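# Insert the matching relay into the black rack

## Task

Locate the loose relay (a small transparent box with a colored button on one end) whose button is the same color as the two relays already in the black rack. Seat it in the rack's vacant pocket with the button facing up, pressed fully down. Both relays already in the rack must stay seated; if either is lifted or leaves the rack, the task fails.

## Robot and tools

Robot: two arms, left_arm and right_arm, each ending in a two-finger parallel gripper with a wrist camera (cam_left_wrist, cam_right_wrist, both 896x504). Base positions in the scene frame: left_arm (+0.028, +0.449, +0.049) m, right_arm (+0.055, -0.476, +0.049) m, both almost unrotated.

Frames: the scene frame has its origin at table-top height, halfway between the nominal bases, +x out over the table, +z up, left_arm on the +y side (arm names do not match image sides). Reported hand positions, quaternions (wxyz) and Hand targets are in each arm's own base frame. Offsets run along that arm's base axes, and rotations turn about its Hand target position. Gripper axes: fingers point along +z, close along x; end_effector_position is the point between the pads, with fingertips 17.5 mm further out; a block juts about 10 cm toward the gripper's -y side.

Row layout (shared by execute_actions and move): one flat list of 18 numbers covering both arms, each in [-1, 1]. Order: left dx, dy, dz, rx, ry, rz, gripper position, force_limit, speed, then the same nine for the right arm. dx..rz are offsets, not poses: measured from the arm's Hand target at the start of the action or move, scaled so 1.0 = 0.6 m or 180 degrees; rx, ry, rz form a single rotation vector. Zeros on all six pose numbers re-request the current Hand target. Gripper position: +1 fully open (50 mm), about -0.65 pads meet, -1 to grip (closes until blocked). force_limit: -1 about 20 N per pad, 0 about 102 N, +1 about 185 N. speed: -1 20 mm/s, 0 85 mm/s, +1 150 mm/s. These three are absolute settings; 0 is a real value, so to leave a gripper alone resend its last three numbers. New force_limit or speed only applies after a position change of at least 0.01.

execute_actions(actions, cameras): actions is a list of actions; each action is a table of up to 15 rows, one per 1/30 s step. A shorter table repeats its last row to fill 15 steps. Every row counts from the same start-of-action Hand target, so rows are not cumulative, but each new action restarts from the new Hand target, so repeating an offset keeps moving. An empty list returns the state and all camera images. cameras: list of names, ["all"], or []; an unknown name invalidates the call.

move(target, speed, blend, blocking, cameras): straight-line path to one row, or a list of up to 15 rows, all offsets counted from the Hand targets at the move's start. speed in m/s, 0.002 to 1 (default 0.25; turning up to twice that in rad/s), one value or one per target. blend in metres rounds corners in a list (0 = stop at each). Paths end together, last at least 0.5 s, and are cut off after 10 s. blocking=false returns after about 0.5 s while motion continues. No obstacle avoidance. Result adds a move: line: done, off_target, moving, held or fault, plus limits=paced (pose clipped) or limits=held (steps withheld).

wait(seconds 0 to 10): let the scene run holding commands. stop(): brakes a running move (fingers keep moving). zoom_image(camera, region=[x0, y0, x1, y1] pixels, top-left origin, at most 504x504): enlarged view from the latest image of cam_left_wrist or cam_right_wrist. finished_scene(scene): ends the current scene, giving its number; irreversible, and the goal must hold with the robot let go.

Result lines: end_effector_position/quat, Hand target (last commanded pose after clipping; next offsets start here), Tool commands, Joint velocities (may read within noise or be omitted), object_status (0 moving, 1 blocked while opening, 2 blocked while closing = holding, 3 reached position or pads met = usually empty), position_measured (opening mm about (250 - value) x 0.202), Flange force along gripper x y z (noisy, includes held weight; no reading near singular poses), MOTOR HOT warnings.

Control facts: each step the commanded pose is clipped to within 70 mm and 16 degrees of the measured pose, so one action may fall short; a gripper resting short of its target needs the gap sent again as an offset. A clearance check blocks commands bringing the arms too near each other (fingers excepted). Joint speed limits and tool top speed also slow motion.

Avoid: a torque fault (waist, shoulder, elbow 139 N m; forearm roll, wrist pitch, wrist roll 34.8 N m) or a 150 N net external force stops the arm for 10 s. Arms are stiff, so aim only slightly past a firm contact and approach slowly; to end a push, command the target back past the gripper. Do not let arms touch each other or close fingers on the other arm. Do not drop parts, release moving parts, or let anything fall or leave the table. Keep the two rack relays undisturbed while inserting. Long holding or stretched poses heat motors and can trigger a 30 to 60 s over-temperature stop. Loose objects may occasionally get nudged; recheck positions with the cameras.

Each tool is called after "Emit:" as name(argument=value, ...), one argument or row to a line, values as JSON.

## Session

Emit:
execute_actions(
  actions=[],
)

Scene clock: 0.00 s.
left_arm: end_effector_position=(+0.2625, +0.3791, +0.1508) position_measured=3 object_status=3 end_effector_quat_wxyz=(+0.734, -0.438, -0.515, -0.062) | right_arm: end_effector_position=(+0.2732, +0.1468, +0.1893) position_measured=3 object_status=3 end_effector_quat_wxyz=(-0.111, +0.865, +0.453, -0.182)
Joint positions: left_arm=[0.367 0.695 -0.011 -1.36 -1.939 0.108] | right_arm=[0.627 -0.014 -0.215 -0.273 -1.705 -1.224]
Joint velocities: within noise
Flange force (N): no reading
Hand target: left_arm +0.2625, +0.3791, +0.1508; +0.734, -0.438, -0.515, -0.062 | right_arm +0.2732, +0.1468, +0.1893; -0.111, +0.865, +0.453, -0.182
Tool commands: left_gripper/position=+1.0 left_gripper/force_limit=+1.0 left_gripper/speed=+1.0 right_gripper/position=+1.0 right_gripper/force_limit=+1.0 right_gripper/speed=+1.0
camera_calibration:
cam_left_wrist: T_world_to_cam=[[0.464883, 0.367895, 0.805318, -0.372375], [0.754694, 0.310946, -0.57771, -0.216129], [-0.462947, 0.876336, -0.133095, -0.0567289], [0, 0, 0, 1]] pos_world=[0.30996, 0.253913, 0.16747]
cam_right_wrist: T_world_to_cam=[[0.53296, 0.814423, -0.229499, -0.211016], [0.83191, -0.553888, -0.0336591, -0.121499], [-0.15453, -0.172984, -0.972727, 0.386368], [0, 0, 0, 1]] pos_world=[0.273245, 0.171395, 0.323312]

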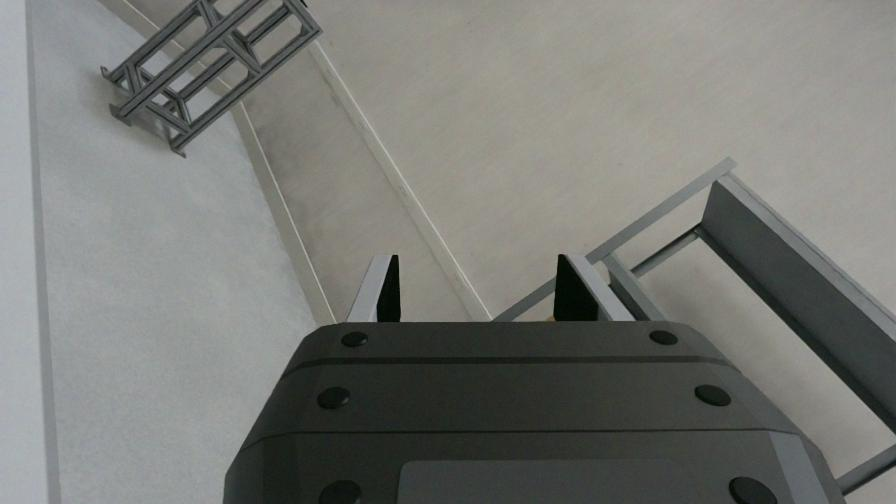

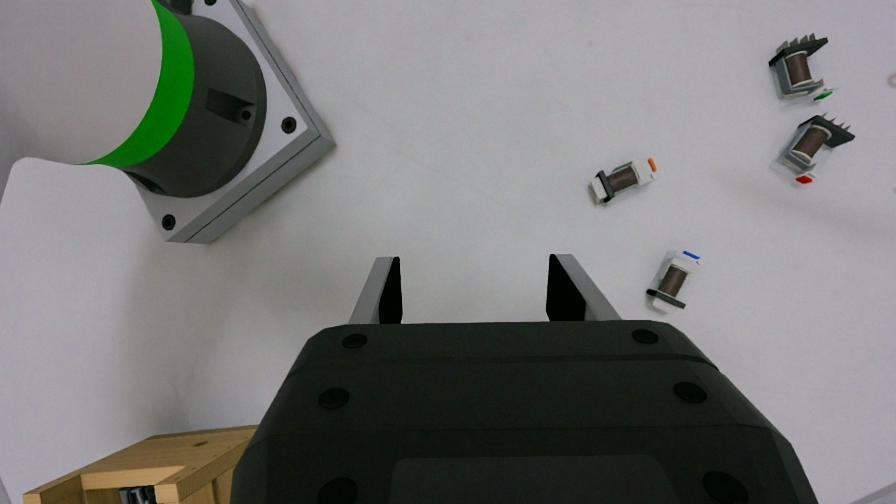

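Emit:
move(
  target=[0,0,0,0,0,0,1,1,1,0.062,0.48,0.24,0.143,-0.087,0.680,1,1,1],
  speed=0.4,
  cameras=["cam_right_wrist"],
)

Scene clock: 4.47 s.
left_arm: end_effector_position=(+0.2625, +0.3791, +0.1508) position_measured=3 object_status=3 end_effector_quat_wxyz=(+0.734, -0.438, -0.515, -0.062) | right_arm: end_effector_position=(+0.3104, +0.4349, +0.3333) position_measured=3 object_status=3 end_effector_quat_wxyz=(+0.000, +0.000, +1.000, -0.001)
Joint positions: left_arm=[0.367 0.695 -0.011 -1.36 -1.939 0.108] | right_arm=[1.197 0.23 0.378 0.001 -1.721 0.373]
Flange force (N): left_arm=[-2.9 -0.5 -4.3] | right_arm=[6.8 -3.6 0.8]
Hand target: left_arm +0.2625, +0.3791, +0.1508; +0.734, -0.438, -0.515, -0.062 | right_arm +0.3104, +0.4348, +0.3333; +0.000, +0.000, +1.000, -0.001
Off the commanded pose: left_arm 0.000 m, 0 deg | right_arm 0.000 m, 0 deg.
move: done
camera_calibration:
cam_right_wrist: T_world_to_cam=[[-0.999775, 0.0192866, -0.00888138, 0.315593], [0.0152821, 0.943984, 0.329638, -0.506996], [0.0147415, 0.329428, -0.944066, 0.301461], [0, 0, 0, 1]] pos_world=[0.318826, 0.3732, 0.454527]
Images, in order (width x height): cam_right_wrist 896x504.

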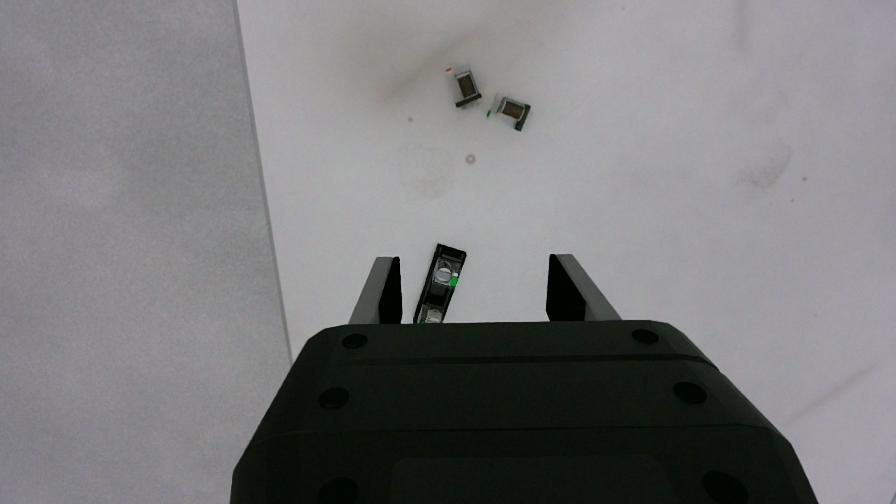

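Emit:
move(
  target=[0,0,0,0,0,0,1,1,1,-0.09,-0.083,-0.42,0,0,0.411,1,-0.9,0],
  cameras=["cam_right_wrist"],
)

Emit:
zoom_image(
  camera="cam_right_wrist",
  region=[350, 100, 600, 330],
)

Scene clock: 13.30 s.
left_arm: end_effector_position=(+0.2625, +0.3791, +0.1508) position_measured=3 object_status=3 end_effector_quat_wxyz=(+0.734, -0.438, -0.515, -0.062) | right_arm: end_effector_position=(+0.2564, +0.3851, +0.0813) position_measured=3 object_status=3 end_effector_quat_wxyz=(+0.001, -0.601, +0.799, -0.001)
Joint positions: left_arm=[0.367 0.695 -0.011 -1.36 -1.939 0.108] | right_arm=[1.27 0.148 -0.323 0.002 -1.1 1.591]
Flange force (N): left_arm=[-3.3 -0.9 -4.0] | right_arm=[5.1 2.8 -2.4]
Hand target: left_arm +0.2625, +0.3791, +0.1508; +0.734, -0.438, -0.515, -0.062 | right_arm +0.2564, +0.3850, +0.0813; +0.001, -0.601, +0.799, -0.001
Off the commanded pose: left_arm 0.000 m, 0 deg | right_arm 0.000 m, 0 deg.
move: done
camera_calibration:
cam_right_wrist: T_world_to_cam=[[-0.29452, -0.955605, -0.00883547, 0.454935], [-0.903064, 0.275278, 0.329694, 0.116725], [-0.312625, 0.10508, -0.944047, 0.251037], [0, 0, 0, 1]] pos_world=[0.317878, 0.376228, 0.202527]
Images, in order (width x height): cam_right_wrist 896x504.

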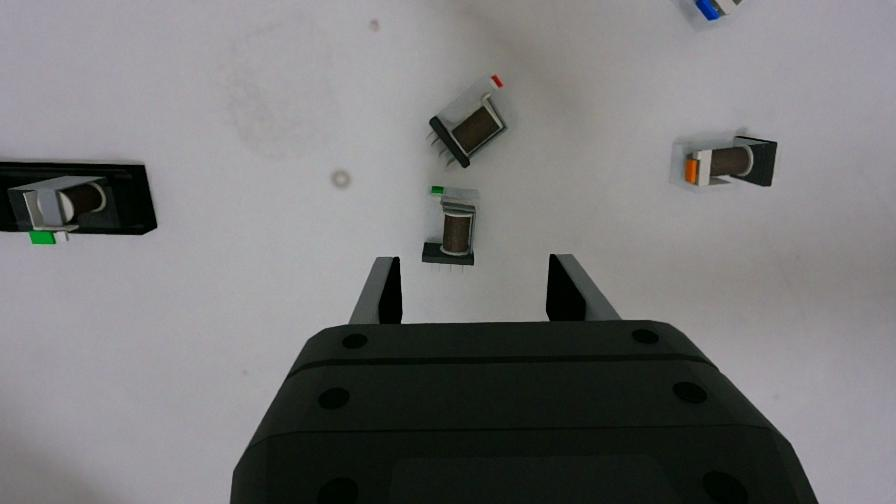

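Scaled by 2.016 from the camera's 896x504 image, which has a finer 1280x720 frame.

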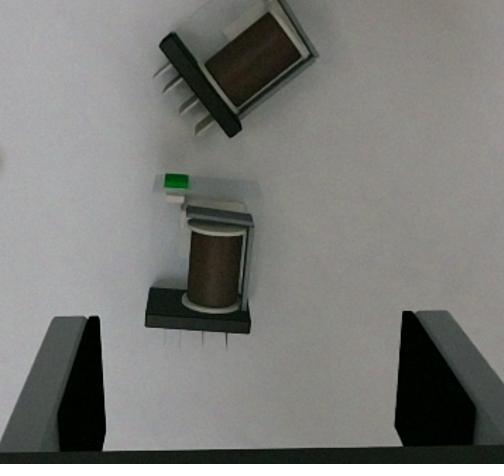

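Emit:
move(
  target=[0,0,0,0,0,0,1,1,1,0.0485,0.0005,-0.099,0.0515,0.1586,-0.0217,1,-0.9,0],
  cameras=["cam_right_wrist"],
)

Emit:
zoom_image(
  camera="cam_right_wrist",
  region=[350, 100, 600, 330],
)

Scene clock: 23.80 s.
left_arm: end_effector_position=(+0.2625, +0.3791, +0.1508) position_measured=3 object_status=3 end_effector_quat_wxyz=(+0.734, -0.438, -0.515, -0.062) | right_arm: end_effector_position=(+0.2855, +0.3853, +0.0219) position_measured=3 object_status=3 end_effector_quat_wxyz=(-0.148, -0.554, +0.792, +0.211)
Joint positions: left_arm=[0.367 0.695 -0.011 -1.36 -1.939 0.108] | right_arm=[0.864 0.463 -0.026 -0.504 -1.315 2.115]
Flange force (N): left_arm=[-3.0 -0.8 -4.0] | right_arm=[1.9 3.3 -1.6]
Hand target: left_arm +0.2625, +0.3791, +0.1508; +0.734, -0.438, -0.515, -0.062 | right_arm +0.2855, +0.3853, +0.0219; -0.148, -0.554, +0.792, +0.211
Off the commanded pose: left_arm 0.000 m, 0 deg | right_arm 0.000 m, 0 deg.
move: done
camera_calibration:
cam_right_wrist: T_world_to_cam=[[-0.362088, -0.932141, 0.00226765, 0.473275], [-0.607851, 0.237962, 0.757556, 0.0833282], [-0.706689, 0.272924, -0.652766, 0.245498], [0, 0, 0, 1]] pos_world=[0.395509, 0.354328, 0.096054]
Images, in order (width x height): cam_right_wrist 896x504.

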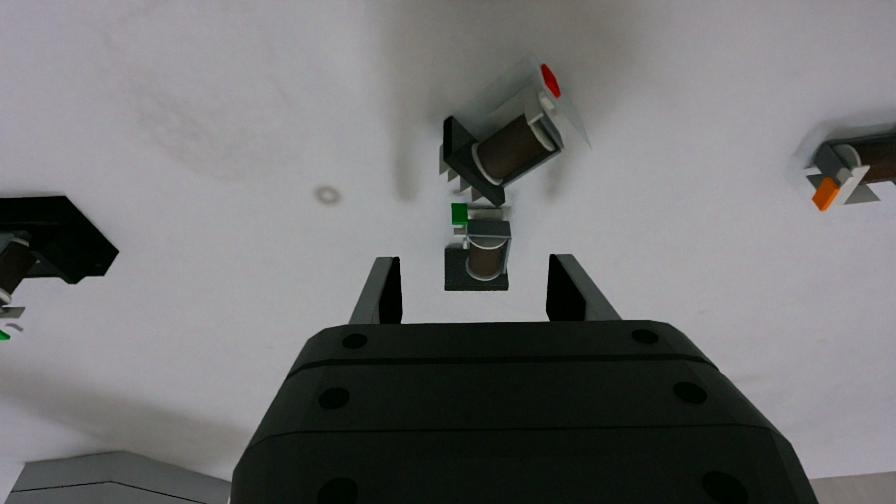

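Scaled by 2.016 from the camera's 896x504 image, which has a finer 1280x720 frame.

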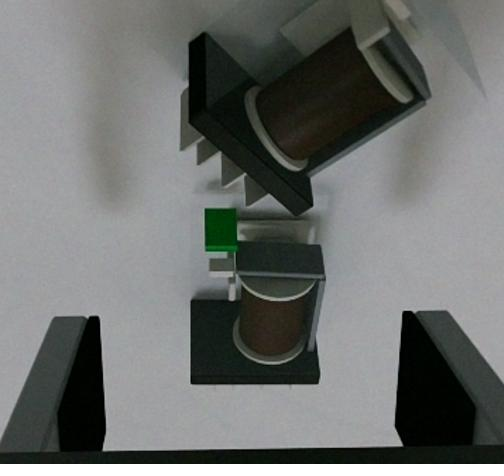

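Emit:
move(
  target=[
    [0,0,0,0,0,0,1,1,1,-0.0392,0.0144,-0.0705,0,0,0,1,-0.9,-0.7],
    [0,0,0,0,0,0,1,1,1,-0.0392,0.0144,-0.0705,0,0,0,-1,-0.9,-0.7],
  ],
  speed=0.06,
  cameras=["cam_right_wrist"],
)

Emit:
zoom_image(
  camera="cam_right_wrist",
  region=[350, 100, 600, 330],
)

Scene clock: 26.43 s.
left_arm: end_effector_position=(+0.2625, +0.3791, +0.1508) position_measured=3 object_status=3 end_effector_quat_wxyz=(+0.734, -0.438, -0.515, -0.062) | right_arm: end_effector_position=(+0.2658, +0.3919, -0.0118) position_measured=3 object_status=3 end_effector_quat_wxyz=(-0.149, -0.555, +0.791, +0.210)
Joint positions: left_arm=[0.367 0.695 -0.011 -1.36 -1.939 0.108] | right_arm=[0.899 0.495 -0.071 -0.523 -1.237 2.128]
Flange force (N): left_arm=[-3.3 -0.4 -4.1] | right_arm=[3.3 3.8 -2.2]
Flange force when the fault began (N): right_arm=[23.0 40.9 -156.5]
Hand target: left_arm +0.2625, +0.3791, +0.1508; +0.734, -0.438, -0.515, -0.062 | right_arm +0.2658, +0.3919, -0.0118; -0.149, -0.555, +0.791, +0.210 (not the last commanded pose)
Tool commands: left_gripper/position=+1.0 left_gripper/force_limit=+1.0 left_gripper/speed=+1.0 right_gripper/position=+1.0 right_gripper/force_limit=+1.0 right_gripper/speed=+1.0
Off the commanded pose: left_arm 0.000 m, 0 deg | right_arm 0.010 m, 0 deg.
FORCE FAULT: contact force on the right arm reached its limit, and that arm stopped. The contact can be on any part of that arm, not only on its tool. That arm's remaining commands of this call were not run. That arm is still stopped at the end of this call. That arm stays stopped for about 10 more seconds. Until then a move that you send moves the other arm only, and its call returns only when the move has ended. Once the stop has ended, the next robot result says so. If the stop ends while you think or write, that arm runs what you send next, counted from a new Hand target: where the arm stands when the stop ends. While its stop runs, that arm takes no new command, but its gripper still runs the gripper command that each later call begins with. Until it ends, the stop uses up actions while you think or wait. An arm that is not stopped still takes commands.
move: fault (right_arm); path passed 1 of 2 targets; target 2's new numbers were not sent
camera_calibration:
cam_right_wrist: T_world_to_cam=[[-0.358734, -0.93343, 0.00418997, 0.472005], [-0.608088, 0.2371, 0.757636, 0.0957108], [-0.708194, 0.269242, -0.652664, 0.209671], [0, 0, 0, 1]] pos_world=[0.376013, 0.361439, 0.0623533]
Images, in order (width x height): cam_right_wrist 896x504.

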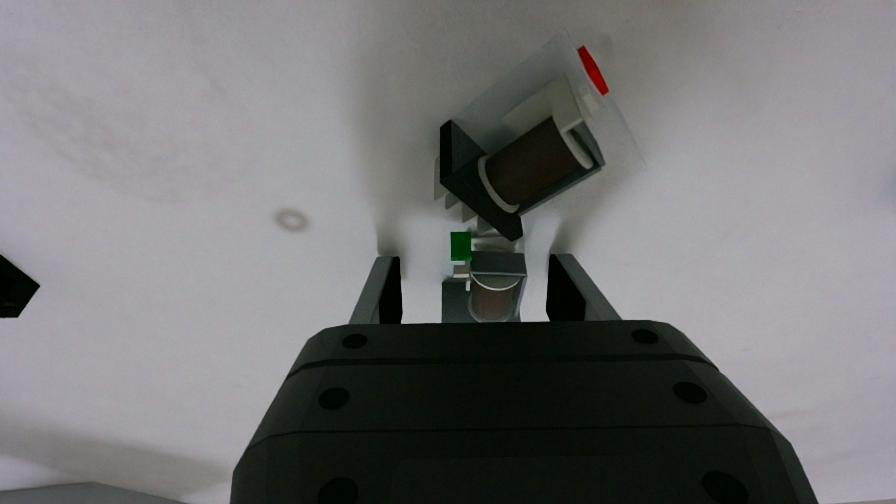

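Scaled by 2.016 from the camera's 896x504 image, which has a finer 1280x720 frame.

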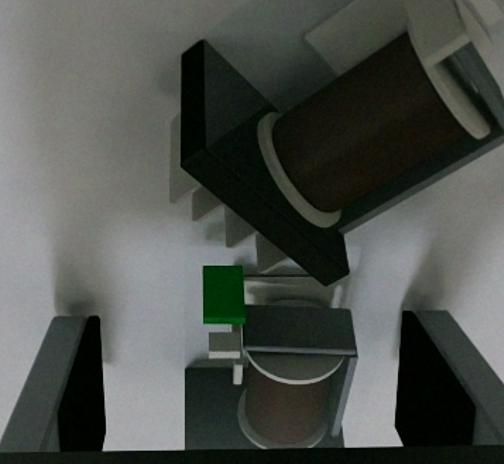

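Emit:
wait(
  seconds=5,
)

Emit:
move(
  target=[
    [0,0,0,0,0,0,1,1,1,0.0047,-0.0017,0.0025,0,0,0,1,-0.9,-0.7],
    [0,0,0,0,0,0,1,1,1,0.0047,-0.0017,0.0025,0,0,0,-1,-0.9,-0.7],
  ],
  speed=0.03,
  cameras=["cam_right_wrist"],
)

Emit:
zoom_image(
  camera="cam_right_wrist",
  region=[350, 100, 600, 330],
)

Scene clock: 35.17 s.
left_arm: end_effector_position=(+0.2625, +0.3791, +0.1508) position_measured=3 object_status=3 end_effector_quat_wxyz=(+0.734, -0.438, -0.515, -0.062) | right_arm: end_effector_position=(+0.2658, +0.3919, -0.0118) position_measured=3 object_status=3 end_effector_quat_wxyz=(-0.149, -0.555, +0.791, +0.210)
Joint positions: left_arm=[0.367 0.695 -0.011 -1.36 -1.939 0.108] | right_arm=[0.899 0.495 -0.071 -0.523 -1.237 2.128]
Flange force (N): left_arm=[-3.3 -0.3 -4.2] | right_arm=[3.1 4.4 -2.2]
Hand target: left_arm +0.2625, +0.3791, +0.1508; +0.734, -0.438, -0.515, -0.062 | right_arm +0.2658, +0.3919, -0.0118; -0.149, -0.555, +0.791, +0.210 (not the last commanded pose)
Tool commands: left_gripper/position=+1.0 left_gripper/force_limit=+1.0 left_gripper/speed=+1.0 right_gripper/position=+1.0 right_gripper/force_limit=+1.0 right_gripper/speed=+1.0
Off the commanded pose: left_arm 0.000 m, 0 deg | right_arm 0.010 m, 0 deg.
FORCE FAULT, CONTINUED: the right arm was still stopped when this call began, by the force fault that an earlier result reported. Since the last result the stop counts as 18 of the actions that you can send in this scene. That arm is still stopped at the end of this call. That arm stays stopped for about 1 more second. If the stop ends while you think or write, that arm runs what you send next, counted from a new Hand target: where the arm stands when the stop ends. While its stop runs, that arm takes no new command, but its gripper still runs the gripper command that each later call begins with.
wait: 5.00 s; at rest from the start

Scene clock: 36.20 s.
left_arm: end_effector_position=(+0.2625, +0.3791, +0.1508) position_measured=3 object_status=3 end_effector_quat_wxyz=(+0.734, -0.438, -0.515, -0.062) | right_arm: end_effector_position=(+0.2658, +0.3919, -0.0118) position_measured=3 object_status=3 end_effector_quat_wxyz=(-0.149, -0.555, +0.791, +0.210)
Joint positions: left_arm=[0.367 0.695 -0.011 -1.36 -1.939 0.108] | right_arm=[0.899 0.495 -0.071 -0.523 -1.237 2.128]
Flange force (N): left_arm=[-3.2 -0.3 -4.1] | right_arm=[3.2 4.0 -1.9]
Hand target: left_arm +0.2625, +0.3791, +0.1508; +0.734, -0.438, -0.515, -0.062 | right_arm +0.2658, +0.3919, -0.0118; -0.149, -0.555, +0.791, +0.210 (not the last commanded pose)
Tool commands: left_gripper/position=+1.0 left_gripper/force_limit=+1.0 left_gripper/speed=+1.0 right_gripper/position=+1.0 right_gripper/force_limit=+1.0 right_gripper/speed=+1.0
Off the commanded pose: left_arm 0.000 m, 0 deg.
FORCE FAULT, CONTINUED: the right arm's stop, for the force fault that an earlier result reported, is over. That arm was still stopped when this call began, so it ran no command of this call. During its stop the right arm's controller moved it back a little. That arm's target is now where it stood when the stop ended, not its last command. That arm accepts commands again.
move: done (left_arm), not run (right_arm; its earlier fault stop)
camera_calibration:
cam_right_wrist: T_world_to_cam=[[-0.358734, -0.93343, 0.00418997, 0.472005], [-0.608088, 0.2371, 0.757636, 0.0957108], [-0.708194, 0.269242, -0.652664, 0.209671], [0, 0, 0, 1]] pos_world=[0.376013, 0.361439, 0.0623533]
Images, in order (width x height): cam_right_wrist 896x504.

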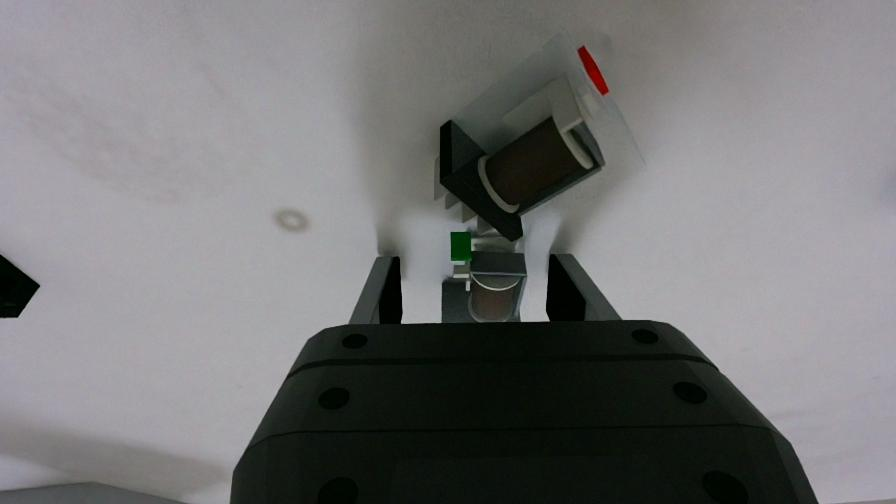

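Scaled by 2.016 from the camera's 896x504 image, which has a finer 1280x720 frame.

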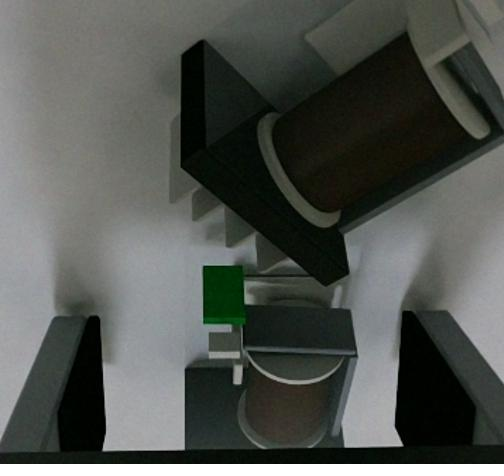

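Emit:
move(
  target=[
    [0,0,0,0,0,0,1,1,1,0.003,-0.0064,0.0025,0,0,0,1,-0.9,-0.7],
    [0,0,0,0,0,0,1,1,1,0.003,-0.0064,0.0025,0,0,0,-1,-0.9,-0.7],
  ],
  speed=0.03,
  cameras=["cam_right_wrist"],
)

Emit:
zoom_image(
  camera="cam_right_wrist",
  region=[350, 100, 600, 330],
)

Scene clock: 39.60 s.
left_arm: end_effector_position=(+0.2625, +0.3791, +0.1508) position_measured=3 object_status=3 end_effector_quat_wxyz=(+0.734, -0.438, -0.515, -0.062) | right_arm: end_effector_position=(+0.2676, +0.3881, -0.0103) position_measured=116 object_status=2 end_effector_quat_wxyz=(-0.149, -0.555, +0.791, +0.210)
Joint positions: left_arm=[0.367 0.695 -0.011 -1.36 -1.939 0.108] | right_arm=[0.892 0.49 -0.074 -0.521 -1.241 2.133]
Flange force (N): left_arm=[-3.1 -0.8 -4.2] | right_arm=[3.0 3.9 -2.2]
Hand target: left_arm +0.2625, +0.3791, +0.1508; +0.734, -0.438, -0.515, -0.062 | right_arm +0.2676, +0.3881, -0.0103; -0.149, -0.555, +0.791, +0.210
Off the commanded pose: left_arm 0.000 m, 0 deg | right_arm 0.000 m, 0 deg.
move: done
camera_calibration:
cam_right_wrist: T_world_to_cam=[[-0.358734, -0.93343, 0.00418997, 0.469004], [-0.608088, 0.2371, 0.757636, 0.0965936], [-0.708194, 0.269242, -0.652664, 0.212975], [0, 0, 0, 1]] pos_world=[0.377813, 0.357539, 0.0638533]
Images, in order (width x height): cam_right_wrist 896x504.

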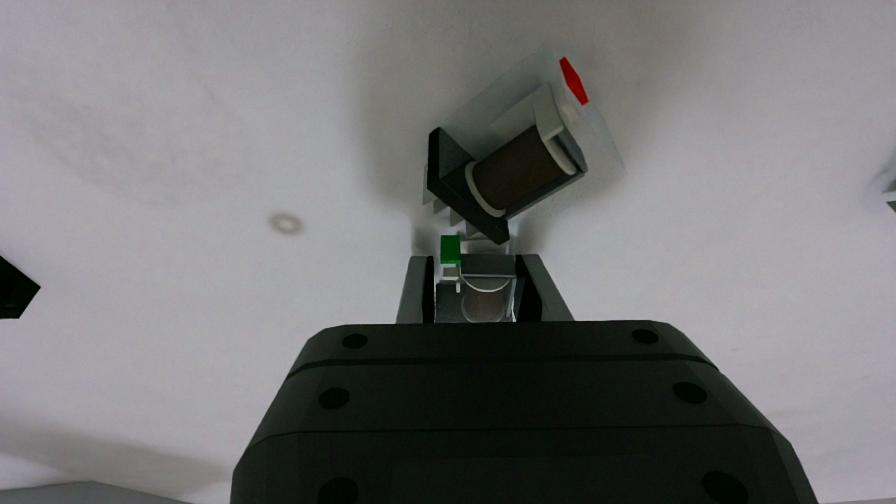

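Scaled by 2.016 from the camera's 896x504 image, which has a finer 1280x720 frame.

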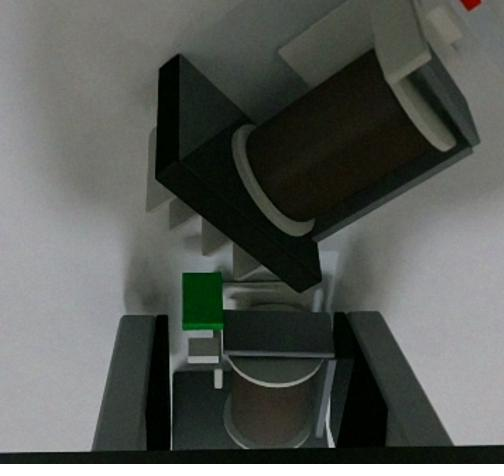

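Emit:
move(
  target=[
    [0,0,0,0,0,0,1,1,1,0,0,0.167,0,0,0,-1,-0.9,-0.7],
    [0,0,0,0,0,0,1,1,1,-0.029,0.053,0.217,0.1364,-0.5085,0.3019,-1,-0.9,-0.7],
  ],
  speed=[0.15,0.4],
  cameras=["cam_right_wrist"],
)

Scene clock: 47.80 s.
left_arm: end_effector_position=(+0.2625, +0.3791, +0.1508) position_measured=3 object_status=3 end_effector_quat_wxyz=(+0.734, -0.438, -0.515, -0.062) | right_arm: end_effector_position=(+0.2498, +0.4205, +0.1198) position_measured=116 object_status=2 end_effector_quat_wxyz=(-0.462, +0.805, -0.312, +0.202)
Joint positions: left_arm=[0.367 0.695 -0.011 -1.36 -1.939 0.108] | right_arm=[0.744 -0.267 -1.004 3.319 -0.226 -0.108]
Flange force (N): left_arm=[-3.2 -0.7 -4.0] | right_arm=no reading
Hand target: left_arm +0.2625, +0.3791, +0.1508; +0.734, -0.438, -0.515, -0.062 | right_arm +0.2502, +0.4199, +0.1199; -0.470, +0.813, -0.296, +0.173
Off the commanded pose: left_arm 0.000 m, 0 deg | right_arm 0.001 m, 4 deg.
joint sent to its limit (right arm) — joint 4 (forearm roll), upper limit. The joint targets are off in orientation, not in position.
move: off_target (right_arm); limits=paced
camera_calibration:
cam_right_wrist: T_world_to_cam=[[0.723191, -0.690449, 0.0165888, 0.118431], [-0.511977, -0.552067, -0.658104, 0.456933], [0.463546, 0.467442, -0.752744, -0.0874941], [0, 0, 0, 1]] pos_world=[0.188849, 0.374927, 0.232885]
Images, in order (width x height): cam_right_wrist 896x504.

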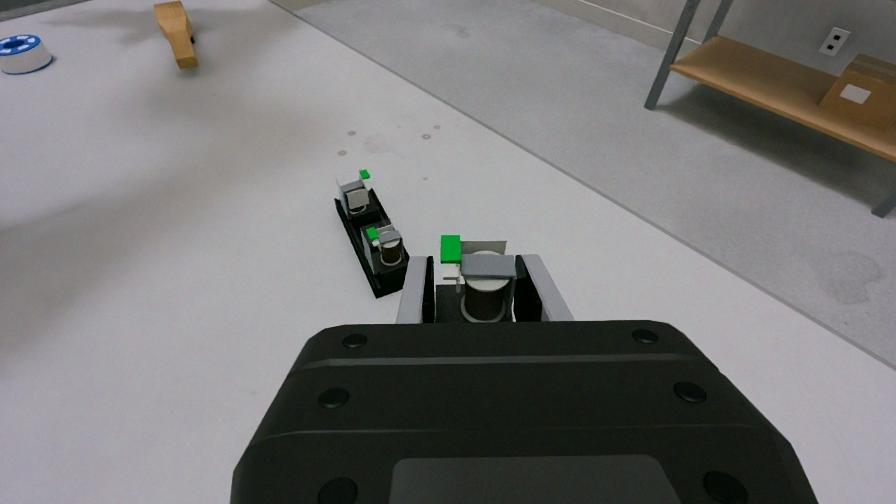

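Emit:
move(
  target=[0,0,0,0,0,0,1,1,1,0.04,0.0,-0.14,0,0,-0.111,-1,-0.9,-0.7],
  cameras=["cam_right_wrist"],
)

Emit:
zoom_image(
  camera="cam_right_wrist",
  region=[350, 150, 650, 330],
)

Scene clock: 51.50 s.
left_arm: end_effector_position=(+0.2625, +0.3791, +0.1508) position_measured=3 object_status=3 end_effector_quat_wxyz=(+0.734, -0.438, -0.515, -0.062) | right_arm: end_effector_position=(+0.2743, +0.4199, +0.0359) position_measured=116 object_status=2 end_effector_quat_wxyz=(-0.433, +0.749, -0.433, +0.252)
Joint positions: left_arm=[0.367 0.695 -0.011 -1.36 -1.939 0.108] | right_arm=[1.074 0.195 -1.114 2.479 -0.834 0.188]
Flange force (N): left_arm=[-3.2 -0.3 -4.1] | right_arm=[-1.8 -1.7 -5.4]
Hand target: left_arm +0.2625, +0.3791, +0.1508; +0.734, -0.438, -0.515, -0.062 | right_arm +0.2742, +0.4199, +0.0359; -0.433, +0.749, -0.433, +0.252
Off the commanded pose: left_arm 0.000 m, 0 deg | right_arm 0.000 m, 0 deg.
move: done
camera_calibration:
cam_right_wrist: T_world_to_cam=[[0.496998, -0.867567, -0.0178772, 0.239328], [-0.662968, -0.366337, -0.652894, 0.377076], [0.55988, 0.336339, -0.757238, -0.132922], [0, 0, 0, 1]] pos_world=[0.205464, 0.390476, 0.149816]
Images, in order (width x height): cam_right_wrist 896x504.

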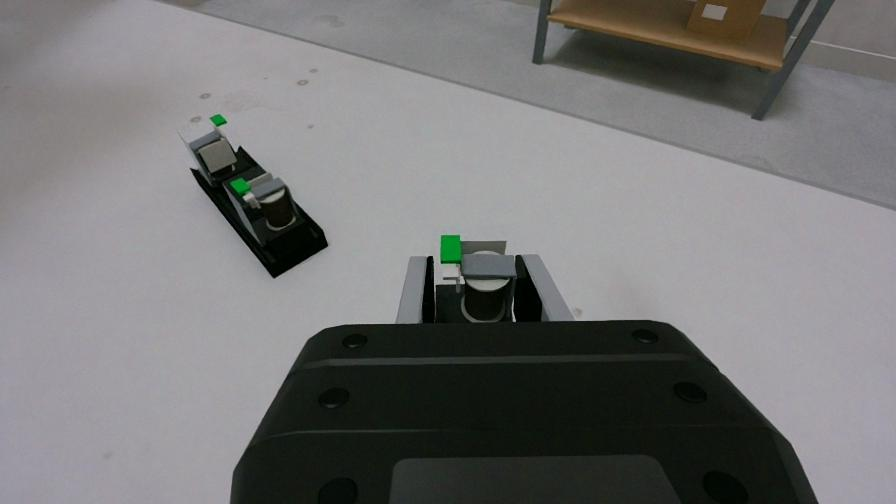

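Scaled by 1.680 from the camera's 896x504 image, which has a finer 1280x720 frame.

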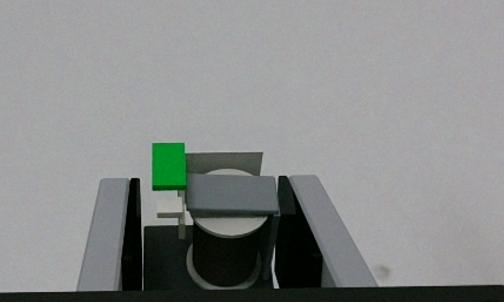

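Emit:
move(
  target=[0,0,0,0,0,0,1,1,1,0,0,-0.04,0,0,0,-1,-0.9,-0.7],
  speed=0.05,
)

Emit:
move(
  target=[0,0,0,0,0,0,1,1,1,0,0,-0.0045,0,0,0,-1,-0.9,-0.7],
  speed=0.015,
)

Emit:
move(
  target=[0,0,0,0,0,0,1,1,1,0,0,-0.0045,0,0,0,-1,-0.9,-0.7],
  speed=0.015,
  cameras=["cam_right_wrist"],
)

Scene clock: 53.30 s.
left_arm: end_effector_position=(+0.2625, +0.3791, +0.1508) position_measured=3 object_status=3 end_effector_quat_wxyz=(+0.734, -0.438, -0.515, -0.062) | right_arm: end_effector_position=(+0.2742, +0.4199, +0.0119) position_measured=116 object_status=2 end_effector_quat_wxyz=(-0.433, +0.749, -0.433, +0.252)
Joint positions: left_arm=[0.367 0.695 -0.011 -1.36 -1.939 0.108] | right_arm=[1.057 0.287 -1.103 2.539 -0.897 0.121]
Flange force (N): left_arm=[-3.3 -0.4 -4.4] | right_arm=[-1.2 -2.8 -5.5]
Hand target: left_arm +0.2625, +0.3791, +0.1508; +0.734, -0.438, -0.515, -0.062 | right_arm +0.2742, +0.4199, +0.0119; -0.433, +0.749, -0.433, +0.252
Off the commanded pose: left_arm 0.000 m, 0 deg | right_arm 0.000 m, 0 deg.
move: done

Scene clock: 54.00 s.
left_arm: end_effector_position=(+0.2625, +0.3791, +0.1508) position_measured=3 object_status=3 end_effector_quat_wxyz=(+0.734, -0.438, -0.515, -0.062) | right_arm: end_effector_position=(+0.2742, +0.4199, +0.0092) position_measured=116 object_status=2 end_effector_quat_wxyz=(-0.433, +0.749, -0.433, +0.252)
Joint positions: left_arm=[0.367 0.695 -0.011 -1.36 -1.939 0.108] | right_arm=[1.055 0.298 -1.101 2.544 -0.904 0.114]
Flange force (N): left_arm=[-3.3 -0.2 -4.1] | right_arm=[-2.3 -1.7 -4.8]
Hand target: left_arm +0.2625, +0.3791, +0.1508; +0.734, -0.438, -0.515, -0.062 | right_arm +0.2742, +0.4199, +0.0092; -0.433, +0.749, -0.433, +0.252
Off the commanded pose: left_arm 0.000 m, 0 deg | right_arm 0.000 m, 0 deg.
move: done

Scene clock: 54.70 s.
left_arm: end_effector_position=(+0.2625, +0.3791, +0.1508) position_measured=3 object_status=3 end_effector_quat_wxyz=(+0.734, -0.438, -0.515, -0.062) | right_arm: end_effector_position=(+0.2742, +0.4199, +0.0065) position_measured=116 object_status=2 end_effector_quat_wxyz=(-0.433, +0.749, -0.433, +0.252)
Joint positions: left_arm=[0.367 0.695 -0.011 -1.36 -1.939 0.108] | right_arm=[1.053 0.308 -1.1 2.55 -0.911 0.108]
Flange force (N): left_arm=[-3.1 -0.8 -4.1] | right_arm=[-0.8 -3.3 -5.2]
Hand target: left_arm +0.2625, +0.3791, +0.1508; +0.734, -0.438, -0.515, -0.062 | right_arm +0.2742, +0.4199, +0.0065; -0.433, +0.749, -0.433, +0.252
Off the commanded pose: left_arm 0.000 m, 0 deg | right_arm 0.000 m, 0 deg.
move: done
camera_calibration:
cam_right_wrist: T_world_to_cam=[[0.496998, -0.867567, -0.0178772, 0.238802], [-0.662968, -0.366337, -0.652894, 0.357881], [0.55988, 0.336339, -0.757238, -0.155185], [0, 0, 0, 1]] pos_world=[0.205464, 0.390476, 0.120416]
Images, in order (width x height): cam_right_wrist 896x504.

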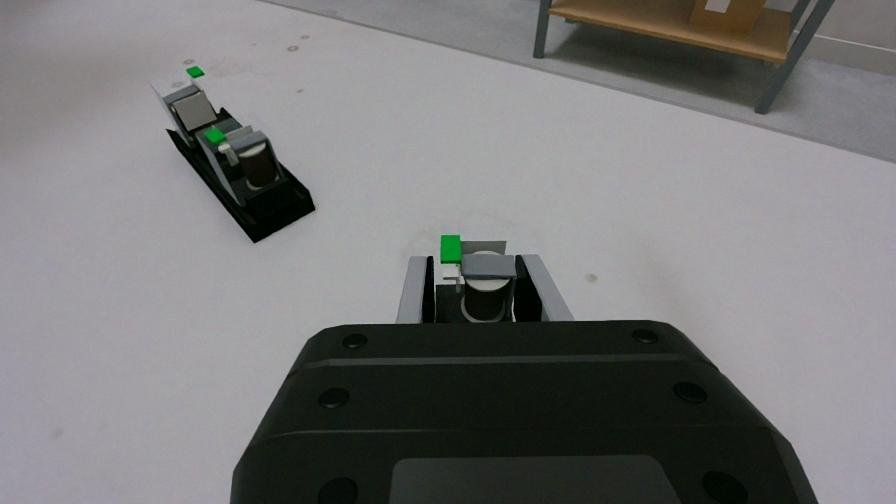

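Emit:
move(
  target=[0,0,0,0,0,0,1,1,1,0,0,-0.004,0,0,0,-1,-0.9,-0.7],
  speed=0.015,
)

Emit:
move(
  target=[0,0,0,0,0,0,1,1,1,0,0,-0.004,0,0,0,-1,-0.9,-0.7],
  speed=0.015,
)

Emit:
move(
  target=[0,0,0,0,0,0,1,1,1,0,0,-0.003,0,0,0,-1,-0.9,-0.7],
  speed=0.015,
  cameras=["cam_right_wrist"],
)

Emit:
zoom_image(
  camera="cam_right_wrist",
  region=[350, 150, 650, 330],
)

Scene clock: 56.77 s.
left_arm: end_effector_position=(+0.2625, +0.3791, +0.1508) position_measured=3 object_status=3 end_effector_quat_wxyz=(+0.734, -0.438, -0.515, -0.062) | right_arm: end_effector_position=(+0.2742, +0.4199, +0.0041) position_measured=116 object_status=2 end_effector_quat_wxyz=(-0.433, +0.749, -0.433, +0.252)
Joint positions: left_arm=[0.367 0.695 -0.011 -1.36 -1.939 0.108] | right_arm=[1.052 0.318 -1.098 2.555 -0.918 0.102]
Flange force (N): left_arm=[-3.9 -0.6 -4.0] | right_arm=[-1.0 -1.9 -4.1]
Hand target: left_arm +0.2625, +0.3791, +0.1508; +0.734, -0.438, -0.515, -0.062 | right_arm +0.2742, +0.4199, +0.0041; -0.433, +0.749, -0.433, +0.252
Off the commanded pose: left_arm 0.000 m, 0 deg | right_arm 0.000 m, 0 deg.
move: done

Scene clock: 57.47 s.
left_arm: end_effector_position=(+0.2625, +0.3791, +0.1508) position_measured=3 object_status=3 end_effector_quat_wxyz=(+0.734, -0.438, -0.515, -0.062) | right_arm: end_effector_position=(+0.2742, +0.4199, +0.0017) position_measured=116 object_status=2 end_effector_quat_wxyz=(-0.433, +0.749, -0.433, +0.252)
Joint positions: left_arm=[0.367 0.695 -0.011 -1.36 -1.939 0.108] | right_arm=[1.051 0.327 -1.097 2.56 -0.924 0.096]
Flange force (N): left_arm=[-3.2 -0.3 -4.2] | right_arm=[-1.5 -2.3 -4.6]
Hand target: left_arm +0.2625, +0.3791, +0.1508; +0.734, -0.438, -0.515, -0.062 | right_arm +0.2742, +0.4199, +0.0017; -0.433, +0.749, -0.433, +0.252
Off the commanded pose: left_arm 0.000 m, 0 deg | right_arm 0.000 m, 0 deg.
move: done

Scene clock: 58.17 s.
left_arm: end_effector_position=(+0.2625, +0.3791, +0.1508) position_measured=3 object_status=3 end_effector_quat_wxyz=(+0.734, -0.438, -0.515, -0.062) | right_arm: end_effector_position=(+0.2742, +0.4199, -0.0001) position_measured=116 object_status=2 end_effector_quat_wxyz=(-0.433, +0.749, -0.433, +0.252)
Joint positions: left_arm=[0.367 0.695 -0.011 -1.36 -1.939 0.108] | right_arm=[1.05 0.334 -1.095 2.563 -0.929 0.092]
Flange force (N): left_arm=[-3.3 -0.6 -4.1] | right_arm=[-1.5 -2.2 -4.7]
Hand target: left_arm +0.2625, +0.3791, +0.1508; +0.734, -0.438, -0.515, -0.062 | right_arm +0.2742, +0.4199, -0.0001; -0.433, +0.749, -0.433, +0.252
Off the commanded pose: left_arm 0.000 m, 0 deg | right_arm 0.000 m, 0 deg.
move: done
camera_calibration:
cam_right_wrist: T_world_to_cam=[[0.496998, -0.867567, -0.0178772, 0.238684], [-0.662968, -0.366337, -0.652894, 0.353572], [0.55988, 0.336339, -0.757238, -0.160182], [0, 0, 0, 1]] pos_world=[0.205464, 0.390476, 0.113816]
Images, in order (width x height): cam_right_wrist 896x504.

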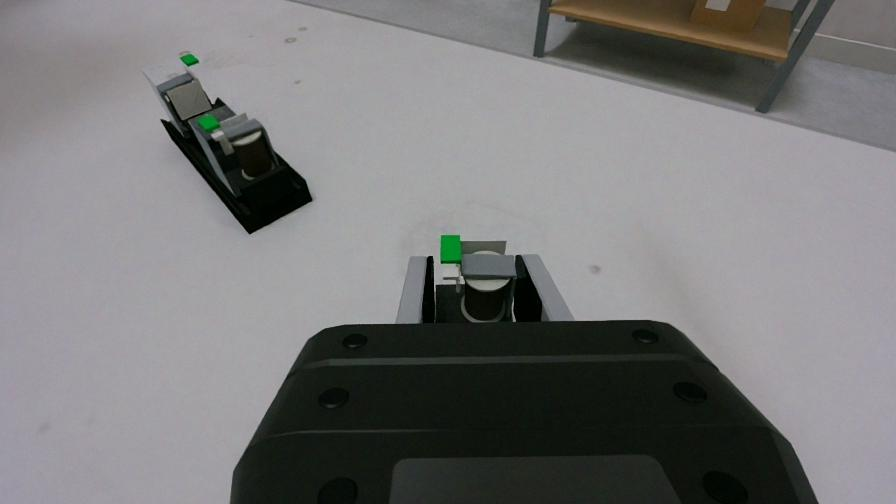

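Scaled by 1.680 from the camera's 896x504 image, which has a finer 1280x720 frame.

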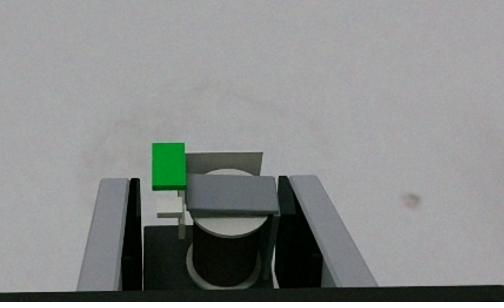

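Emit:
move(
  target=[0,0,0,0,0,0,1,1,1,0,0,-0.005,0,0,0,-1,-0.9,-0.7],
  speed=0.015,
)

Emit:
move(
  target=[0,0,0,0,0,0,1,1,1,0,0,-0.004,0,0,0,-1,-0.9,-0.7],
  speed=0.015,
  cameras=["cam_right_wrist","cam_left_wrist"],
)

Scene clock: 62.80 s.
left_arm: end_effector_position=(+0.2625, +0.3791, +0.1508) position_measured=3 object_status=3 end_effector_quat_wxyz=(+0.734, -0.438, -0.515, -0.062) | right_arm: end_effector_position=(+0.2742, +0.4199, -0.0031) position_measured=116 object_status=2 end_effector_quat_wxyz=(-0.433, +0.749, -0.433, +0.252)
Joint positions: left_arm=[0.367 0.695 -0.011 -1.36 -1.939 0.108] | right_arm=[1.048 0.346 -1.094 2.569 -0.938 0.085]
Flange force (N): left_arm=[-3.2 -0.2 -4.3] | right_arm=[-2.2 -1.4 -3.5]
Hand target: left_arm +0.2625, +0.3791, +0.1508; +0.734, -0.438, -0.515, -0.062 | right_arm +0.2742, +0.4199, -0.0031; -0.433, +0.749, -0.433, +0.252
Off the commanded pose: left_arm 0.000 m, 0 deg | right_arm 0.000 m, 0 deg.
move: done

Scene clock: 63.50 s.
left_arm: end_effector_position=(+0.2625, +0.3791, +0.1508) position_measured=3 object_status=3 end_effector_quat_wxyz=(+0.734, -0.438, -0.515, -0.062) | right_arm: end_effector_position=(+0.2742, +0.4199, -0.0055) position_measured=116 object_status=2 end_effector_quat_wxyz=(-0.433, +0.749, -0.433, +0.252)
Joint positions: left_arm=[0.367 0.695 -0.011 -1.36 -1.939 0.108] | right_arm=[1.047 0.356 -1.092 2.573 -0.944 0.079]
Flange force (N): left_arm=[-3.1 -0.9 -4.2] | right_arm=[-2.2 -1.6 -4.4]
Hand target: left_arm +0.2625, +0.3791, +0.1508; +0.734, -0.438, -0.515, -0.062 | right_arm +0.2742, +0.4199, -0.0055; -0.433, +0.749, -0.433, +0.252
Off the commanded pose: left_arm 0.000 m, 0 deg | right_arm 0.000 m, 0 deg.
move: done
camera_calibration:
cam_left_wrist: T_world_to_cam=[[0.464883, 0.367895, 0.805318, -0.372375], [0.754694, 0.310946, -0.57771, -0.216129], [-0.462947, 0.876336, -0.133095, -0.0567289], [0, 0, 0, 1]] pos_world=[0.30996, 0.253913, 0.16747]
cam_right_wrist: T_world_to_cam=[[0.496998, -0.867567, -0.0178772, 0.238587], [-0.662968, -0.366337, -0.652894, 0.350046], [0.55988, 0.336339, -0.757238, -0.164272], [0, 0, 0, 1]] pos_world=[0.205464, 0.390476, 0.108416]

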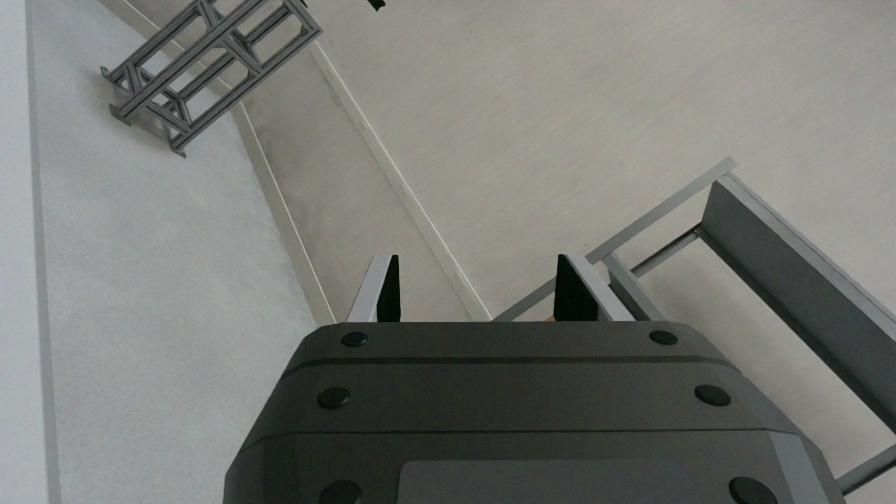

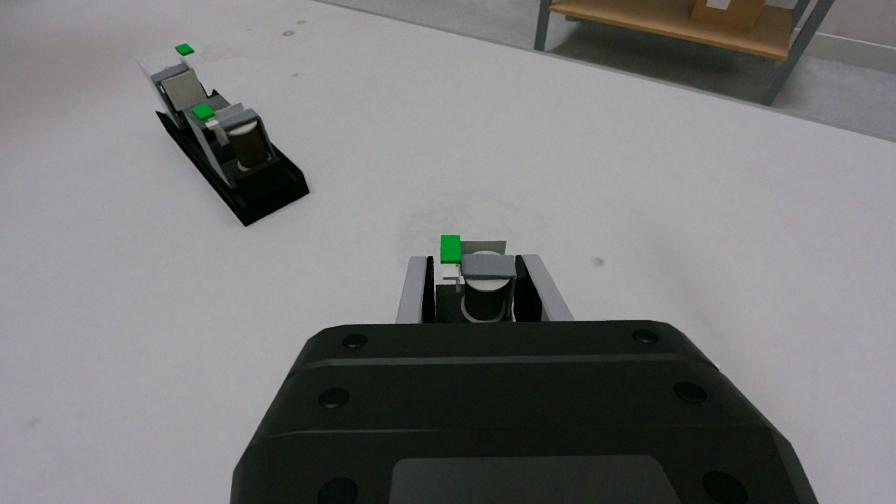

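Emit:
move(
  target=[0,0,0,0,0,0,1,1,1,0,0,-0.004,0,0,0,-1,-0.9,-0.7],
  speed=0.015,
)

Emit:
move(
  target=[0,0,0,0,0,0,1,1,1,0,0,-0.004,0,0,0,-1,-0.9,-0.7],
  speed=0.015,
)

Scene clock: 64.97 s.
left_arm: end_effector_position=(+0.2625, +0.3791, +0.1508) position_measured=3 object_status=3 end_effector_quat_wxyz=(+0.734, -0.438, -0.515, -0.062) | right_arm: end_effector_position=(+0.2742, +0.4199, -0.0079) position_measured=116 object_status=2 end_effector_quat_wxyz=(-0.433, +0.749, -0.433, +0.252)
Joint positions: left_arm=[0.367 0.695 -0.011 -1.36 -1.939 0.108] | right_arm=[1.046 0.365 -1.09 2.577 -0.951 0.074]
Flange force (N): left_arm=[-3.2 -0.5 -4.1] | right_arm=[-1.4 -2.6 -4.9]
Hand target: left_arm +0.2625, +0.3791, +0.1508; +0.734, -0.438, -0.515, -0.062 | right_arm +0.2742, +0.4199, -0.0079; -0.433, +0.749, -0.433, +0.252
Off the commanded pose: left_arm 0.000 m, 0 deg | right_arm 0.000 m, 0 deg.
move: done

Scene clock: 65.67 s.
left_arm: end_effector_position=(+0.2625, +0.3791, +0.1508) position_measured=3 object_status=3 end_effector_quat_wxyz=(+0.734, -0.438, -0.515, -0.062) | right_arm: end_effector_position=(+0.2742, +0.4199, -0.0103) position_measured=116 object_status=2 end_effector_quat_wxyz=(-0.433, +0.749, -0.433, +0.252)
Joint positions: left_arm=[0.367 0.695 -0.011 -1.36 -1.939 0.108] | right_arm=[1.045 0.375 -1.089 2.582 -0.958 0.069]
Flange force (N): left_arm=[-3.6 -0.2 -4.3] | right_arm=[-2.1 -1.3 -3.8]
Hand target: left_arm +0.2625, +0.3791, +0.1508; +0.734, -0.438, -0.515, -0.062 | right_arm +0.2742, +0.4199, -0.0103; -0.433, +0.749, -0.433, +0.252
Off the commanded pose: left_arm 0.000 m, 0 deg | right_arm 0.000 m, 0 deg.
move: done

Emit:
move(
  target=[0,0,0,0,0,0,1,1,1,0,0,-0.003,0,0,0,-1,-0.9,-0.7],
  speed=0.01,
)

Emit:
move(
  target=[0,0,0,0,0,0,1,1,1,0,0,-0.003,0,0,0,-1,-0.9,-0.7],
  speed=0.01,
  cameras=["cam_right_wrist"],
)

Scene clock: 67.13 s.
left_arm: end_effector_position=(+0.2625, +0.3791, +0.1508) position_measured=3 object_status=3 end_effector_quat_wxyz=(+0.734, -0.438, -0.515, -0.062) | right_arm: end_effector_position=(+0.2743, +0.4199, -0.0121) position_measured=116 object_status=2 end_effector_quat_wxyz=(-0.433, +0.749, -0.433, +0.252)
Joint positions: left_arm=[0.367 0.695 -0.011 -1.36 -1.939 0.108] | right_arm=[1.044 0.382 -1.087 2.585 -0.963 0.065]
Flange force (N): left_arm=[-3.6 0.1 -4.6] | right_arm=[1.8 -34.2 -27.8]
Hand target: left_arm +0.2625, +0.3791, +0.1508; +0.734, -0.438, -0.515, -0.062 | right_arm +0.2742, +0.4199, -0.0121; -0.433, +0.749, -0.433, +0.252
Off the commanded pose: left_arm 0.000 m, 0 deg | right_arm 0.000 m, 0 deg.
move: done

Scene clock: 67.83 s.
left_arm: end_effector_position=(+0.2625, +0.3791, +0.1508) position_measured=3 object_status=3 end_effector_quat_wxyz=(+0.734, -0.438, -0.515, -0.062) | right_arm: end_effector_position=(+0.2742, +0.4199, -0.0139) position_measured=116 object_status=2 end_effector_quat_wxyz=(-0.433, +0.749, -0.433, +0.252)
Joint positions: left_arm=[0.367 0.695 -0.011 -1.36 -1.939 0.108] | right_arm=[1.043 0.389 -1.086 2.588 -0.968 0.061]
Flange force (N): left_arm=[-3.1 -0.5 -4.3] | right_arm=[1.5 -32.0 -24.3]
Hand target: left_arm +0.2625, +0.3791, +0.1508; +0.734, -0.438, -0.515, -0.062 | right_arm +0.2742, +0.4199, -0.0139; -0.433, +0.749, -0.433, +0.252
Off the commanded pose: left_arm 0.000 m, 0 deg | right_arm 0.000 m, 0 deg.
move: done
camera_calibration:
cam_right_wrist: T_world_to_cam=[[0.496998, -0.867567, -0.0178772, 0.238437], [-0.662968, -0.366337, -0.652894, 0.344562], [0.55988, 0.336339, -0.757238, -0.170632], [0, 0, 0, 1]] pos_world=[0.205464, 0.390476, 0.100016]
Images, in order (width x height): cam_right_wrist 896x504.

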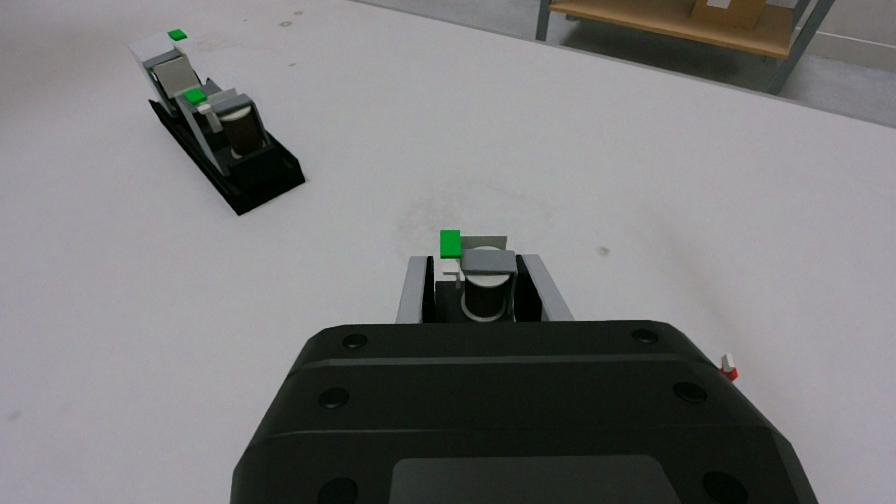

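Emit:
move(
  target=[0,0,0,0,0,0,1,1,1,0,0,0,0,0,0,0.45,-0.9,-0.9],
  speed=0.02,
  cameras=["cam_right_wrist"],
)

Scene clock: 69.33 s.
left_arm: end_effector_position=(+0.2625, +0.3791, +0.1508) position_measured=3 object_status=3 end_effector_quat_wxyz=(+0.734, -0.438, -0.515, -0.062) | right_arm: end_effector_position=(+0.2742, +0.4199, -0.0140) position_measured=85 object_status=3 end_effector_quat_wxyz=(-0.433, +0.750, -0.433, +0.252)
Joint positions: left_arm=[0.367 0.695 -0.011 -1.36 -1.939 0.108] | right_arm=[1.043 0.39 -1.086 2.588 -0.968 0.061]
Flange force (N): left_arm=[-3.4 -0.1 -4.3] | right_arm=[-1.5 -3.2 -4.7]
Hand target: left_arm +0.2625, +0.3791, +0.1508; +0.734, -0.438, -0.515, -0.062 | right_arm +0.2742, +0.4199, -0.0139; -0.433, +0.749, -0.433, +0.252
Off the commanded pose: left_arm 0.000 m, 0 deg | right_arm 0.000 m, 0 deg.
move: done
camera_calibration:
cam_right_wrist: T_world_to_cam=[[0.497083, -0.867519, -0.0178597, 0.238399], [-0.662964, -0.366434, -0.652844, 0.344594], [0.55981, 0.336358, -0.757282, -0.170621], [0, 0, 0, 1]] pos_world=[0.205464, 0.390476, 0.100016]
Images, in order (width x height): cam_right_wrist 896x504.

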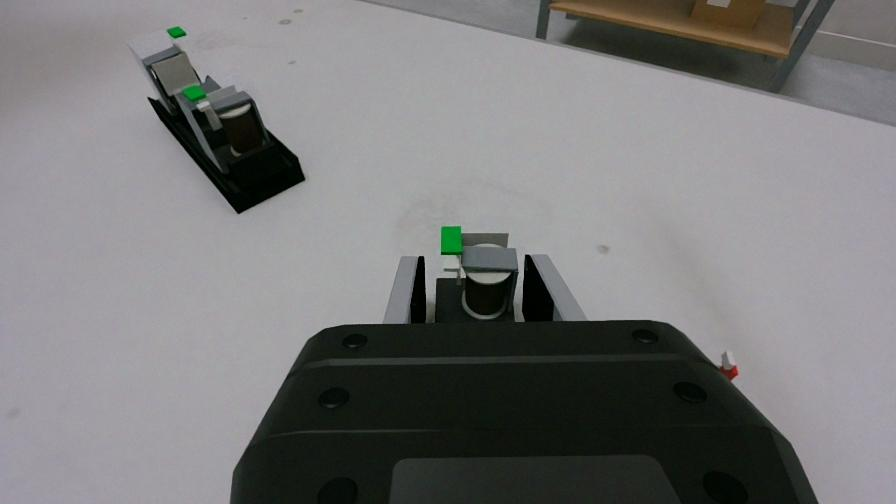

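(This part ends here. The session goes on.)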